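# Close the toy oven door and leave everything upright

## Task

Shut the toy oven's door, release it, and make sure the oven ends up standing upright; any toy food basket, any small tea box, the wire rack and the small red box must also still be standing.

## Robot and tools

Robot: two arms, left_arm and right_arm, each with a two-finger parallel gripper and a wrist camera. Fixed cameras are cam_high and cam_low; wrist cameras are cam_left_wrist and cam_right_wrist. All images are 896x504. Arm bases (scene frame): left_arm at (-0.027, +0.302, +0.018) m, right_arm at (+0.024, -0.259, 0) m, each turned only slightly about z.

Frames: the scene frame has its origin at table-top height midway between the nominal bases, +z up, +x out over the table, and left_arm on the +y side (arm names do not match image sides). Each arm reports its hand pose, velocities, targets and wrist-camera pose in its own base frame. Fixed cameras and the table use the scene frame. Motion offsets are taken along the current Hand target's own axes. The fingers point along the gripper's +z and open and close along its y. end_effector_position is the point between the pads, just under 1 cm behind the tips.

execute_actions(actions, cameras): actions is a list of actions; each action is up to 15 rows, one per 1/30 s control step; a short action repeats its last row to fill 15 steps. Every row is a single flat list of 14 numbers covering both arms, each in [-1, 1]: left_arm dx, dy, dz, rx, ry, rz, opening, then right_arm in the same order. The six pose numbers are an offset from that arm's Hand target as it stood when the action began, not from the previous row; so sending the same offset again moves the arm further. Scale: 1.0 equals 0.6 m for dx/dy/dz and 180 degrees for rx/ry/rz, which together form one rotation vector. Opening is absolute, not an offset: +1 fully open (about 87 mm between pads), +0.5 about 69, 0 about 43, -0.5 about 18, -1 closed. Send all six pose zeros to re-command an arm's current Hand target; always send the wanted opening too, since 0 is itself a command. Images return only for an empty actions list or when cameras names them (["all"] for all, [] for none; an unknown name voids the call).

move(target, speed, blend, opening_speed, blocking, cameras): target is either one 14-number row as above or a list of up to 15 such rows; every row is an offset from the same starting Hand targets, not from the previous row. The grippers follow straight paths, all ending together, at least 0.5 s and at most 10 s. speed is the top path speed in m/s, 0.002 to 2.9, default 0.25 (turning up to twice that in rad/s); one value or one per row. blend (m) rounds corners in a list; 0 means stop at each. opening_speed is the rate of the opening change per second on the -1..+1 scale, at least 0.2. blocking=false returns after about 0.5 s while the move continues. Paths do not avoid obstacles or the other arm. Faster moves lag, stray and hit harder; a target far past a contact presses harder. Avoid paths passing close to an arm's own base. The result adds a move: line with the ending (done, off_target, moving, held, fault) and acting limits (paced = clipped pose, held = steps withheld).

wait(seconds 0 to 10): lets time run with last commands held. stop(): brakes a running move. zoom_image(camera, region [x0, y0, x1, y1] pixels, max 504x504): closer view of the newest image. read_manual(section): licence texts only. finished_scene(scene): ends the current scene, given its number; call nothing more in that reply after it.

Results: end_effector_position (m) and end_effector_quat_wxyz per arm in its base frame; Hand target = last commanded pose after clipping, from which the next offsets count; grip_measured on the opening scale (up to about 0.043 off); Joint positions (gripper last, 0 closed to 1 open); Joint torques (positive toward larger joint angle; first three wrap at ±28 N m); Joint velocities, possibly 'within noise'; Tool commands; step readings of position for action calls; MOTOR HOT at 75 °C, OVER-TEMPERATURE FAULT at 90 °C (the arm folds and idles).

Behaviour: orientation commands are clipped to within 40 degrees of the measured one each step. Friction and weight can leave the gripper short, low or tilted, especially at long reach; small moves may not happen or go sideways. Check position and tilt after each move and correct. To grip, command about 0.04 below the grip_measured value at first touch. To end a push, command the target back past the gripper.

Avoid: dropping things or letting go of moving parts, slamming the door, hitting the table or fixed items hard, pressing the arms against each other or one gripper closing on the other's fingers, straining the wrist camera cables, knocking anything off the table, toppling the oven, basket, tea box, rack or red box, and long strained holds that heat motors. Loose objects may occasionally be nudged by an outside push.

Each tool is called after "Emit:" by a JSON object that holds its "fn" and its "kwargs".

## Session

Emit:
{"fn": "execute_actions", "kwargs": {"actions": []}}

Emit:
{"fn": "zoom_image", "kwargs": {"camera": "cam_high", "region": [330, 100, 600, 310]}}

Scene clock: 0.00 s.
left_arm: end_effector_position=(+0.2687, -0.0904, +0.1377) grip_measured=+0.982 end_effector_quat_wxyz=(+0.595, -0.009, +0.801, +0.062) | right_arm: end_effector_position=(+0.2048, +0.1500, +0.1997) grip_measured=+1.000 end_effector_quat_wxyz=(+0.482, +0.138, +0.818, +0.280)
Joint positions: left_arm=[-0.778 0.852 0.4 0.01 -0.843 -0.247 0.991] | right_arm=[0.777 0.547 0.609 -0.481 0.385 0.86 1]
Joint velocities: within noise
Joint torques (N m): no reading
Motor temperatures (°C): left_arm=[29 35 37 34 31 30 28] | right_arm=[31 37 35 39 31 32 29]
Heat: left arm: 37 °C; right arm: 39 °C.
Hand target: left_arm +0.2723, -0.0928, +0.1485; +0.607, -0.022, +0.793, +0.052 | right_arm +0.2070, +0.1504, +0.2073; +0.490, +0.139, +0.812, +0.284
Tool commands: left_gripper/opening=+1.0 right_gripper/opening=+1.0

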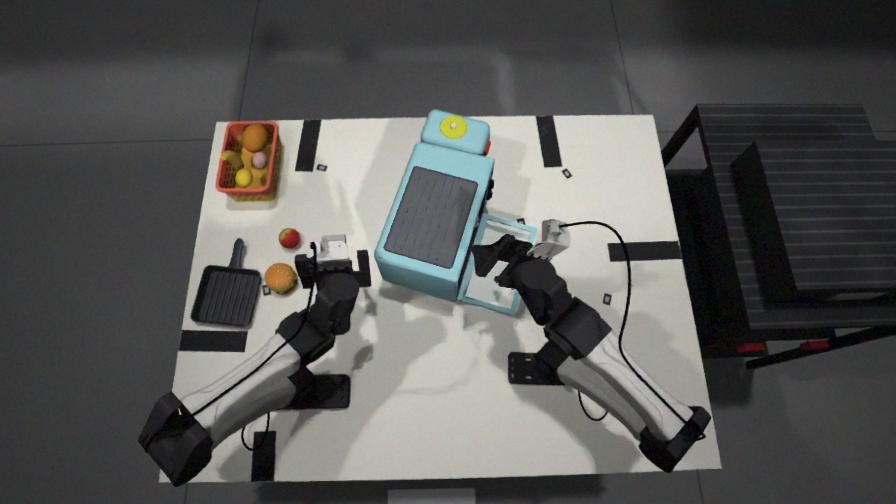

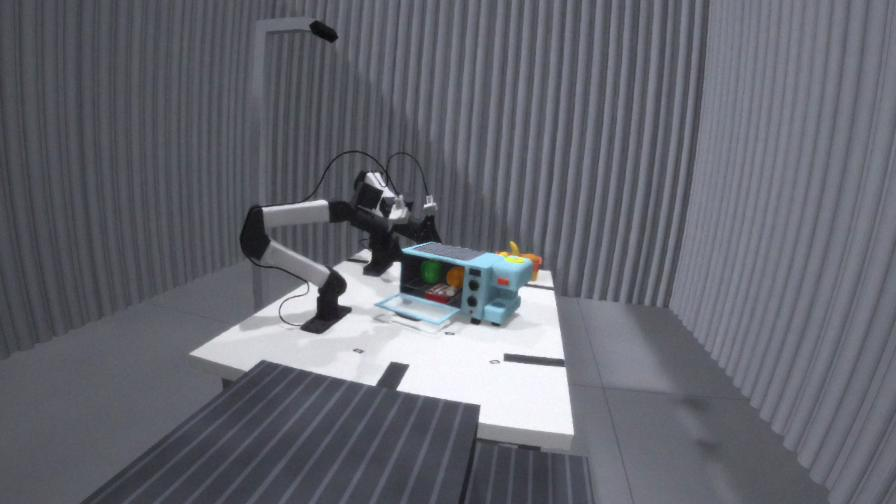

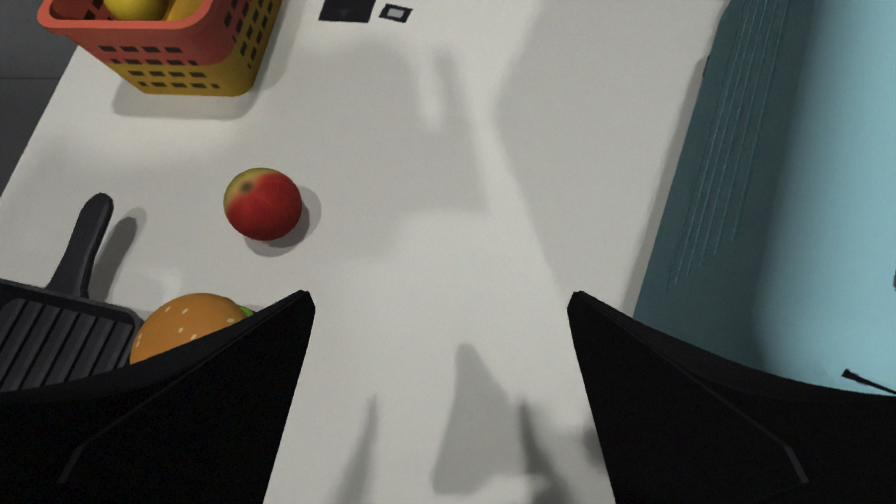

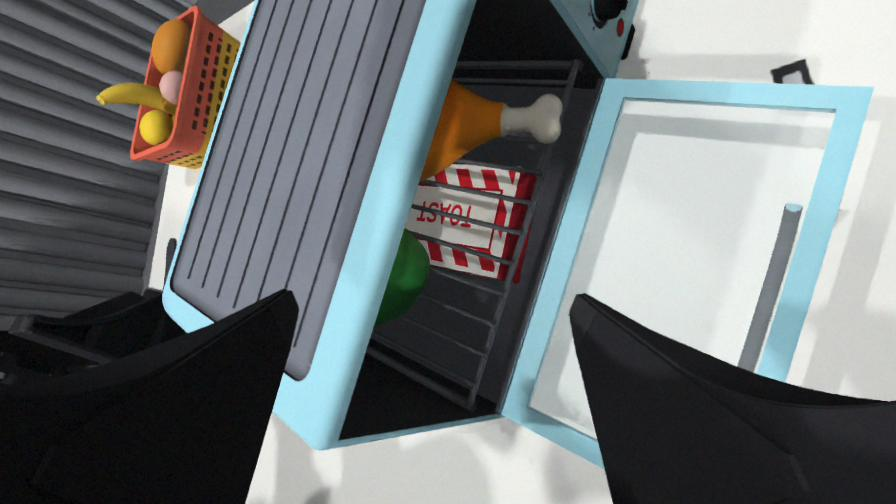

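Scaled by 1.867 from the camera's 896x504 image, which has a finer 1280x720 frame.

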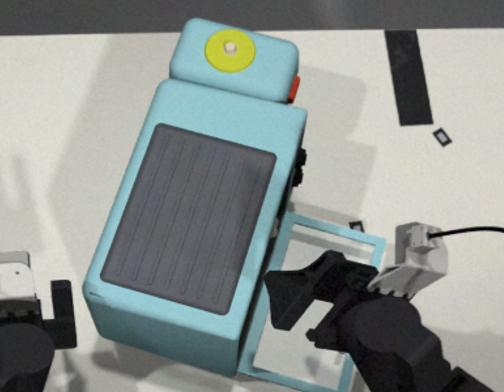

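Emit:
{"fn": "move", "kwargs": {"target": [0,0,0,0,0,0,1,-0.05,-0.297,0.103,-0.05,0.012,-0.237,-1], "speed": 0.25, "cameras": ["cam_high","cam_low","cam_right_wrist"]}}

Emit:
{"fn": "zoom_image", "kwargs": {"camera": "cam_high", "region": [400, 170, 640, 380]}}

Scene clock: 5.00 s.
left_arm: end_effector_position=(+0.2687, -0.0904, +0.1377) grip_measured=+0.982 end_effector_quat_wxyz=(+0.595, -0.009, +0.801, +0.062) | right_arm: end_effector_position=(+0.2777, +0.0140, +0.0930) grip_measured=-0.979 end_effector_quat_wxyz=(+0.530, -0.185, +0.811, +0.161)
Joint positions: left_arm=[-0.778 0.852 0.4 0.01 -0.843 -0.247 0.991] | right_arm=[-0.38 0.949 0.353 0.005 -0.807 -0.381 0.01]
Joint torques (N m): left_arm=[0.4 -1.48 9.2 1.57 -0.24 0.09] | right_arm=[-0.8 -0.76 6.35 2.56 -0.4 -0.17]
Heat: left arm: 38 °C; right arm: 41 °C.
Hand target: left_arm +0.2723, -0.0928, +0.1485; +0.607, -0.022, +0.793, +0.052 | right_arm +0.2851, +0.0129, +0.1001; +0.554, -0.209, +0.791, +0.151
Off the commanded pose: left_arm 0.012 m, 3 deg | right_arm 0.010 m, 5 deg.
move: off_target (left_arm, right_arm)
Images, in order (width x height): cam_high 896x504, cam_low 896x504, cam_right_wrist 896x504.

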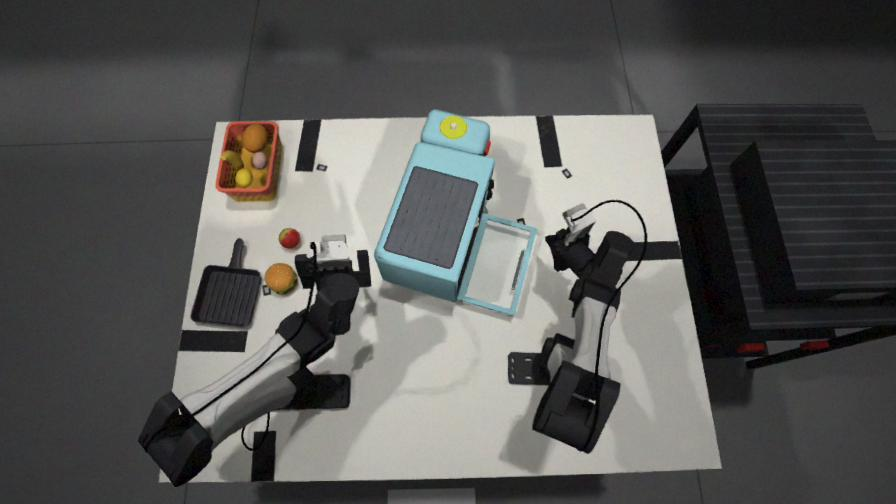

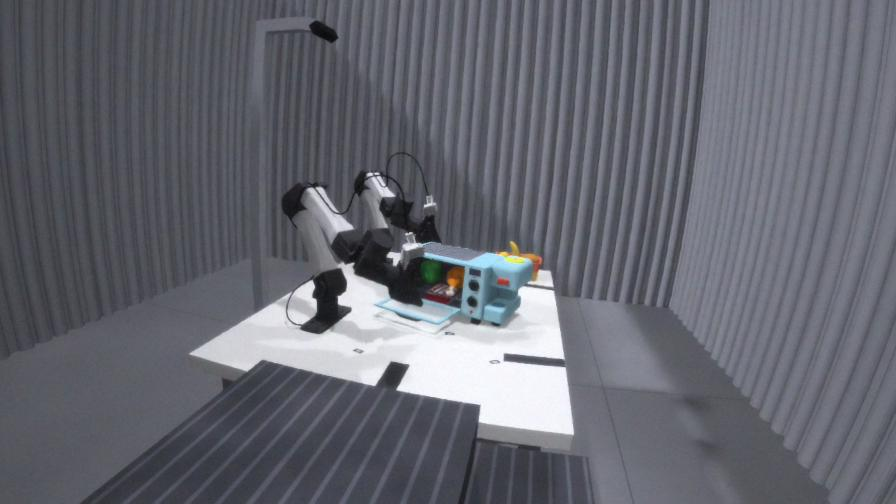

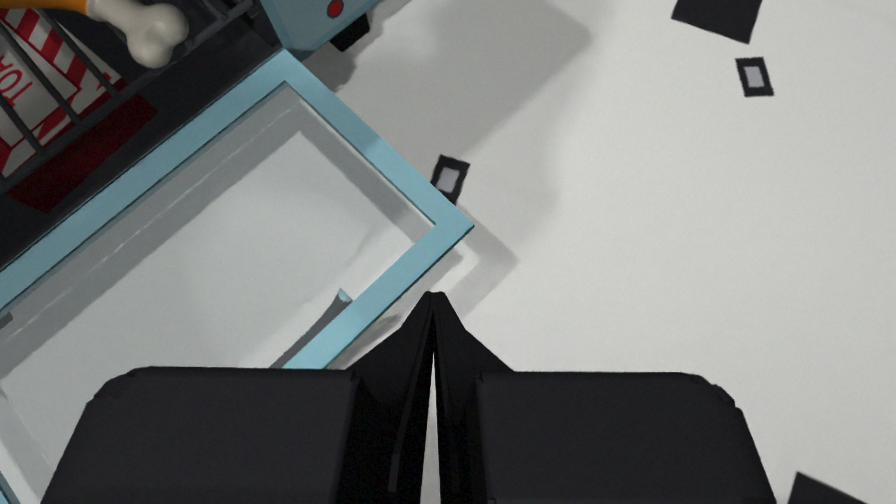

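Scaled by 2.100 from the camera's 896x504 image, which has a finer 1280x720 frame.

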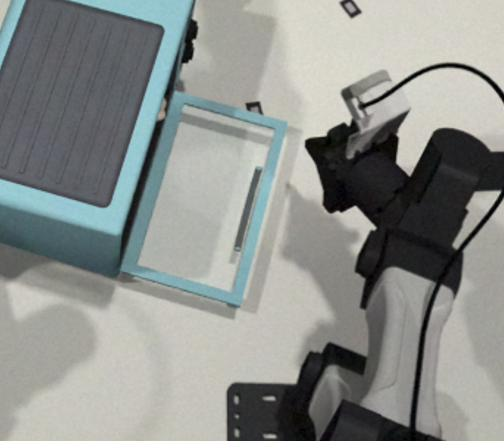

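Emit:
{"fn": "move", "kwargs": {"target": [[0,0,0,0,0,0,1,0.128,-0.031,0.046,0,0,0,-1],[0,0,0,0,0,0,1,0.106,0.051,0.109,0,0,0,-1],[0,0,0,0,0,0,1,0.045,0.058,0.098,0,0,0,-1]], "speed": 0.13, "blend": 0.01, "cameras": ["cam_high","cam_low","cam_right_wrist"]}}

Scene clock: 9.13 s.
left_arm: end_effector_position=(+0.2687, -0.0904, +0.1377) grip_measured=+0.982 end_effector_quat_wxyz=(+0.595, -0.009, +0.801, +0.062) | right_arm: end_effector_position=(+0.3040, +0.0605, +0.0480) grip_measured=-0.980 end_effector_quat_wxyz=(+0.558, -0.213, +0.791, +0.136)
Joint positions: left_arm=[-0.778 0.852 0.4 0.01 -0.843 -0.247 0.991] | right_arm=[-0.066 1.241 0.166 0.669 -0.531 -0.239 0.01]
Joint torques (N m): left_arm=[0.59 -1.73 9.02 1.6 -0.23 0.1] | right_arm=[0.55 -3.47 8.91 1.46 -0.13 0.33]
Heat: left arm: 39 °C; right arm: 42 °C.
Hand target: left_arm +0.2723, -0.0928, +0.1485; +0.607, -0.022, +0.793, +0.052 | right_arm +0.3077, +0.0663, +0.0550; +0.554, -0.209, +0.791, +0.151
Off the commanded pose: left_arm 0.012 m, 3 deg | right_arm 0.010 m, 2 deg.
move: off_target (left_arm)
Images, in order (width x height): cam_high 896x504, cam_low 896x504, cam_right_wrist 896x504.

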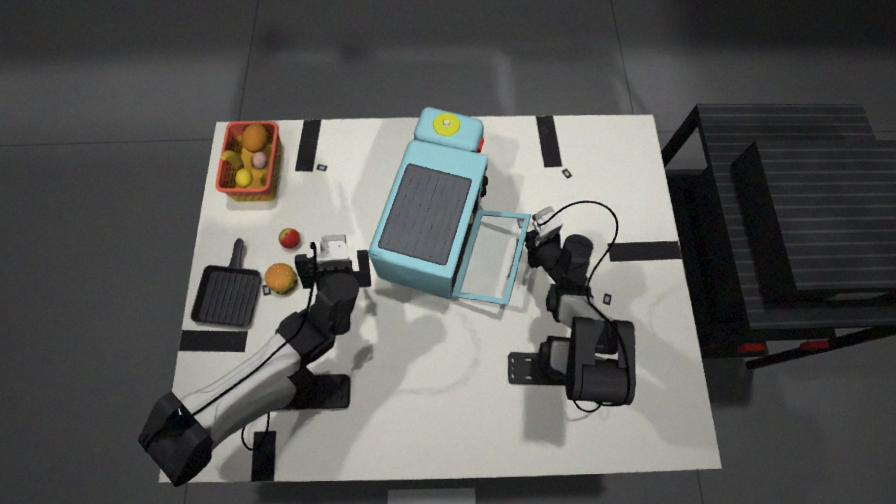

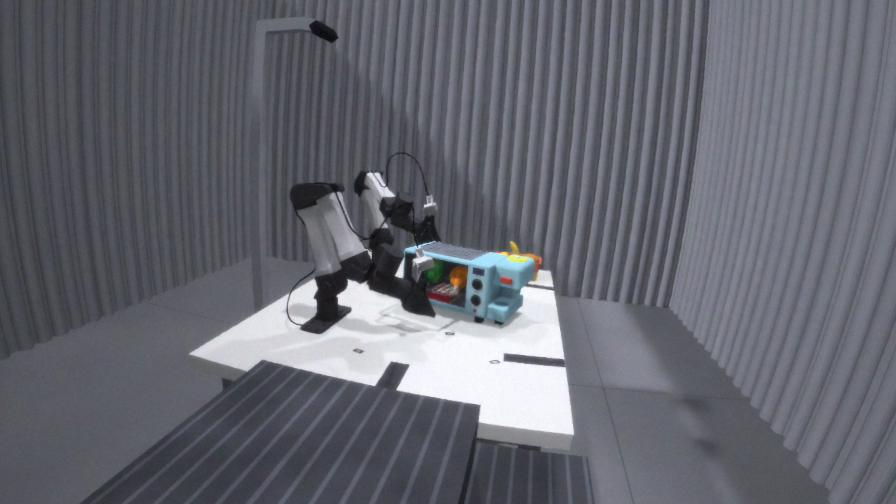

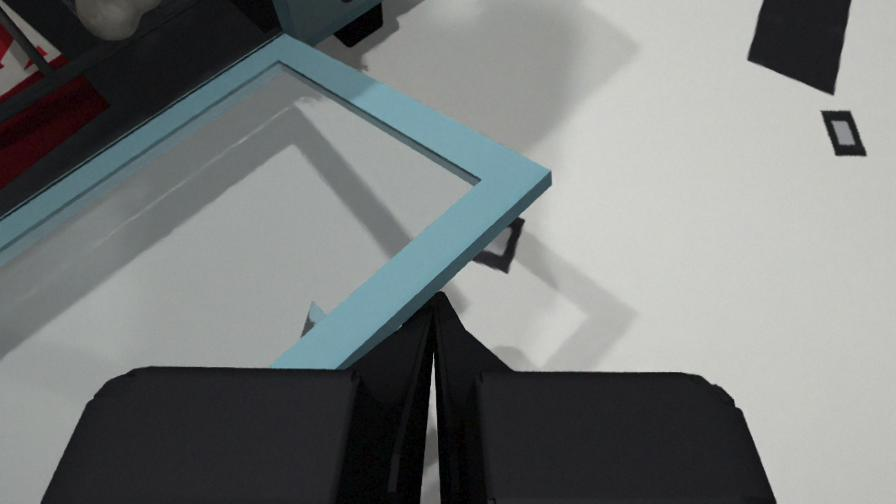

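Emit:
{"fn": "move", "kwargs": {"target": [[0,0,0,0,0,0,1,-0.015,0.0165,0.007,0,0,0,-1],[0,0,0,0,0,0,1,-0.061,0.0245,-0.007,0,0,0,-1],[0,0,0,0,0,0,1,-0.138,0.074,0.008,0,0,0,-1],[0,0,0,0,0,0,1,-0.188,0.1585,0.062,0,0,0,-1]], "speed": 0.1, "blend": 0.008, "cameras": ["cam_high","cam_low","cam_right_wrist"]}}

Scene clock: 12.73 s.
left_arm: end_effector_position=(+0.2687, -0.0904, +0.1377) grip_measured=+0.982 end_effector_quat_wxyz=(+0.595, -0.009, +0.801, +0.062) | right_arm: end_effector_position=(+0.3224, +0.1737, +0.1380) grip_measured=-0.980 end_effector_quat_wxyz=(+0.556, -0.215, +0.792, +0.132)
Joint positions: left_arm=[-0.778 0.852 0.4 0.01 -0.843 -0.247 0.991] | right_arm=[0.498 1.145 0.538 0.253 0.001 -0.032 0.01]
Joint torques (N m): left_arm=[0.49 -1.55 9.11 1.59 -0.2 0.06] | right_arm=[0.75 -2.1 11.63 1.75 -0.06 0.4]
Heat: left arm: 39 °C; right arm: 42 °C.
Hand target: left_arm +0.2723, -0.0928, +0.1485; +0.607, -0.022, +0.793, +0.052 | right_arm +0.3242, +0.1847, +0.1490; +0.554, -0.209, +0.791, +0.151
Off the commanded pose: left_arm 0.012 m, 3 deg | right_arm 0.016 m, 2 deg.
move: off_target (left_arm, right_arm); blend cut to 0.007 m at target 1
Images, in order (width x height): cam_high 896x504, cam_low 896x504, cam_right_wrist 896x504.

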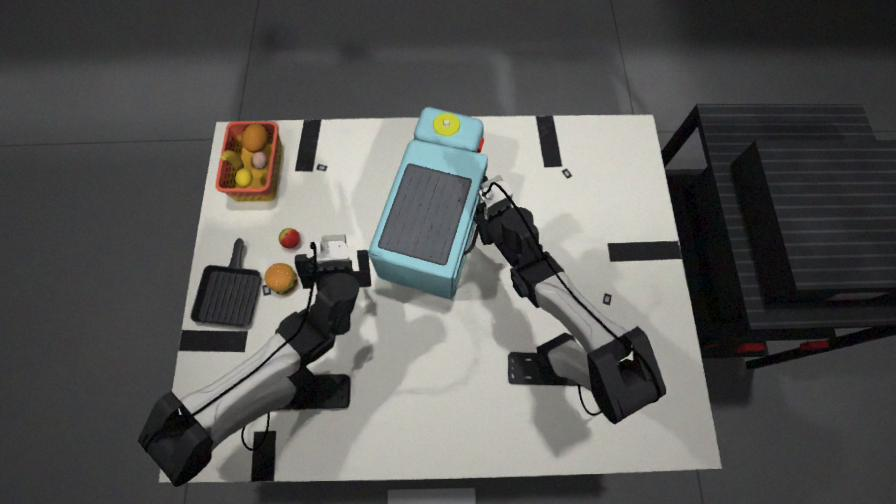

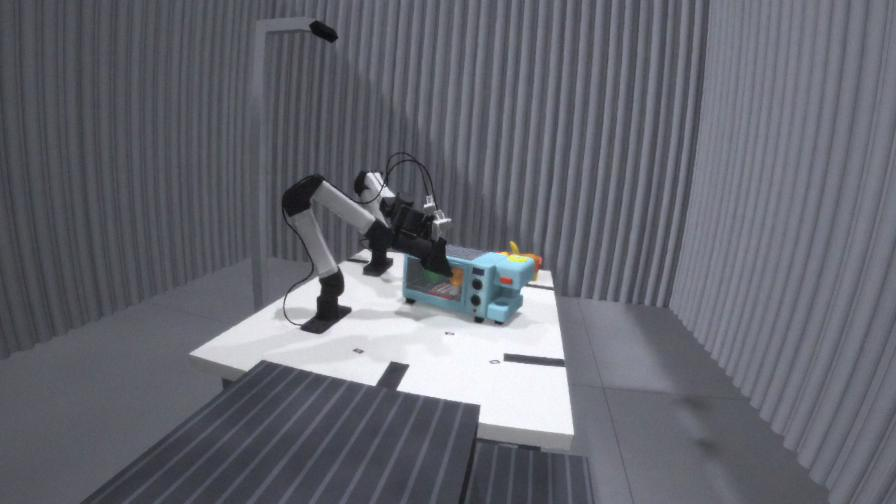

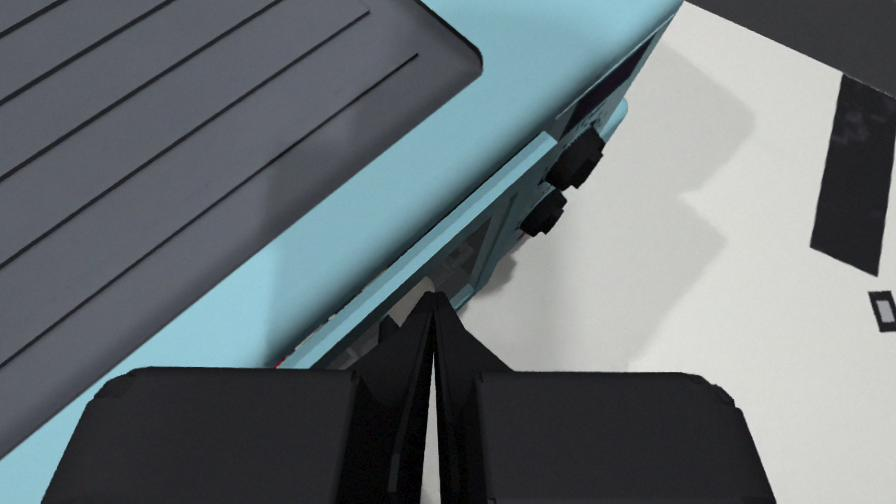

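Emit:
{"fn": "move", "kwargs": {"target": [[0,0,0,0,0,0,1,-0.009,0.033,0.025,0,0,0,-1],[0,0,0,0,0,0,1,-0.011,0.042,0.032,0,0,0,-1],[0,0,0,0,0,0,1,0.043,-0.156,-0.119,0,0,0,-1]], "speed": [0.05,0.05,0.15], "cameras": ["cam_high","cam_low","cam_right_wrist"]}}

Emit:
{"fn": "zoom_image", "kwargs": {"camera": "cam_high", "region": [430, 170, 500, 310]}}

Emit:
{"fn": "zoom_image", "kwargs": {"camera": "cam_right_wrist", "region": [0, 0, 400, 220]}}

Scene clock: 16.93 s.
left_arm: end_effector_position=(+0.2687, -0.0904, +0.1377) grip_measured=+0.982 end_effector_quat_wxyz=(+0.595, -0.009, +0.801, +0.062) | right_arm: end_effector_position=(+0.3121, +0.0646, +0.1560) grip_measured=-0.980 end_effector_quat_wxyz=(+0.568, -0.198, +0.785, +0.146)
Joint positions: left_arm=[-0.778 0.852 0.4 0.01 -0.843 -0.247 0.991] | right_arm=[-0.051 0.921 0.494 0.06 -0.519 -0.183 0.01]
Joint torques (N m): left_arm=[0.49 -1.63 9.17 1.61 -0.19 0.06] | right_arm=[-0.8 -2.14 7.21 1.48 -0.28 -0.16]
Heat: left arm: 40 °C; right arm: 43 °C.
Hand target: left_arm +0.2723, -0.0928, +0.1485; +0.607, -0.022, +0.793, +0.052 | right_arm +0.3050, +0.0657, +0.1485; +0.554, -0.209, +0.791, +0.151
Off the commanded pose: left_arm 0.012 m, 3 deg | right_arm 0.010 m, 2 deg.
move: off_target (left_arm)
Images, in order (width x height): cam_high 896x504, cam_low 896x504, cam_right_wrist 896x504.

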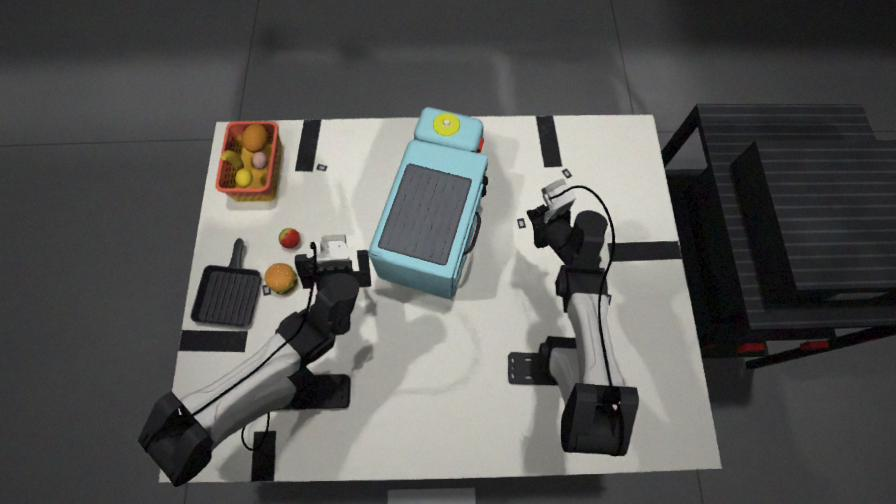

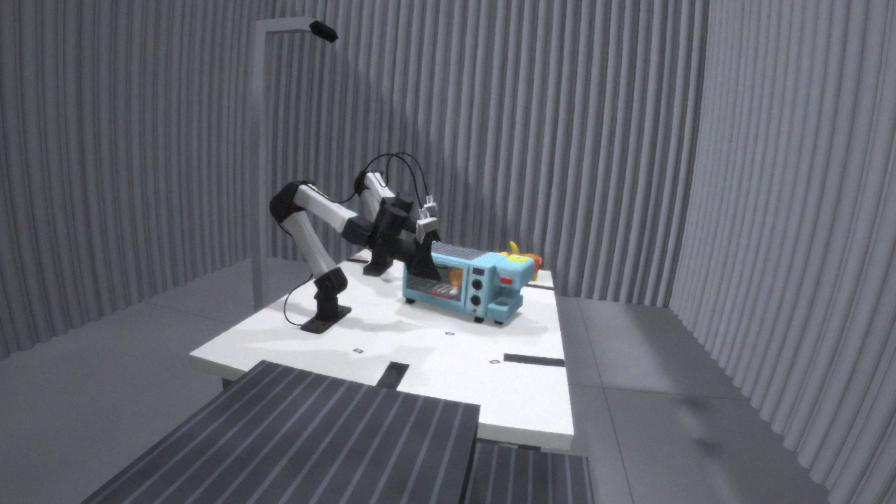

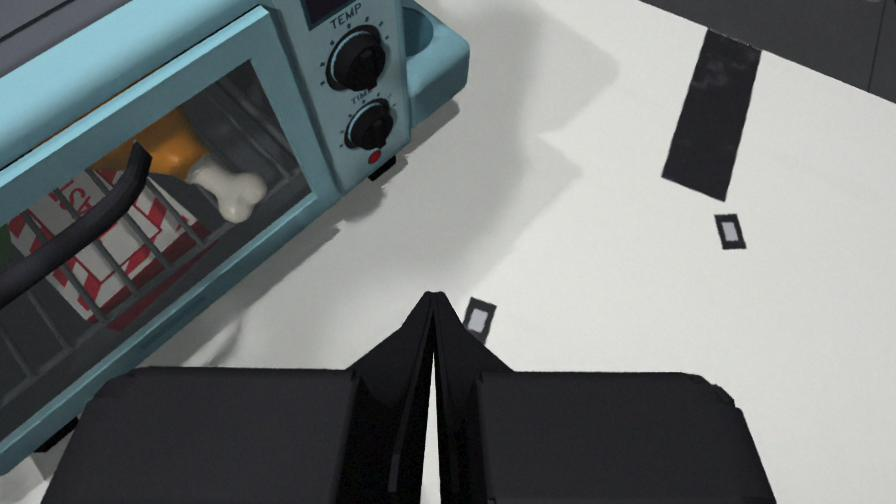

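Scaled by 3.600 from the camera's 896x504 image, which has a finer 1280x720 frame.

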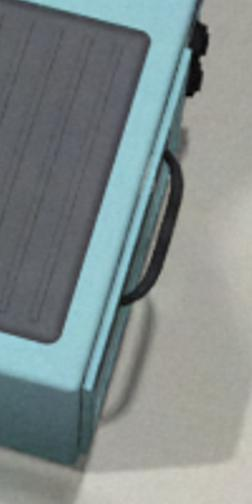

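Scaled by 1.260 from the camera's 896x504 image, which has a finer 1280x720 frame.

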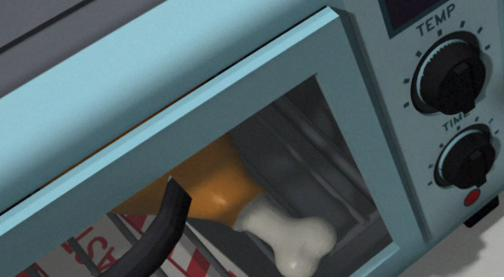

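Matches scene 2's closed look.

Emit:
{"fn": "finished_scene", "kwargs": {"scene": 3}}

The scene is finished: the task was done.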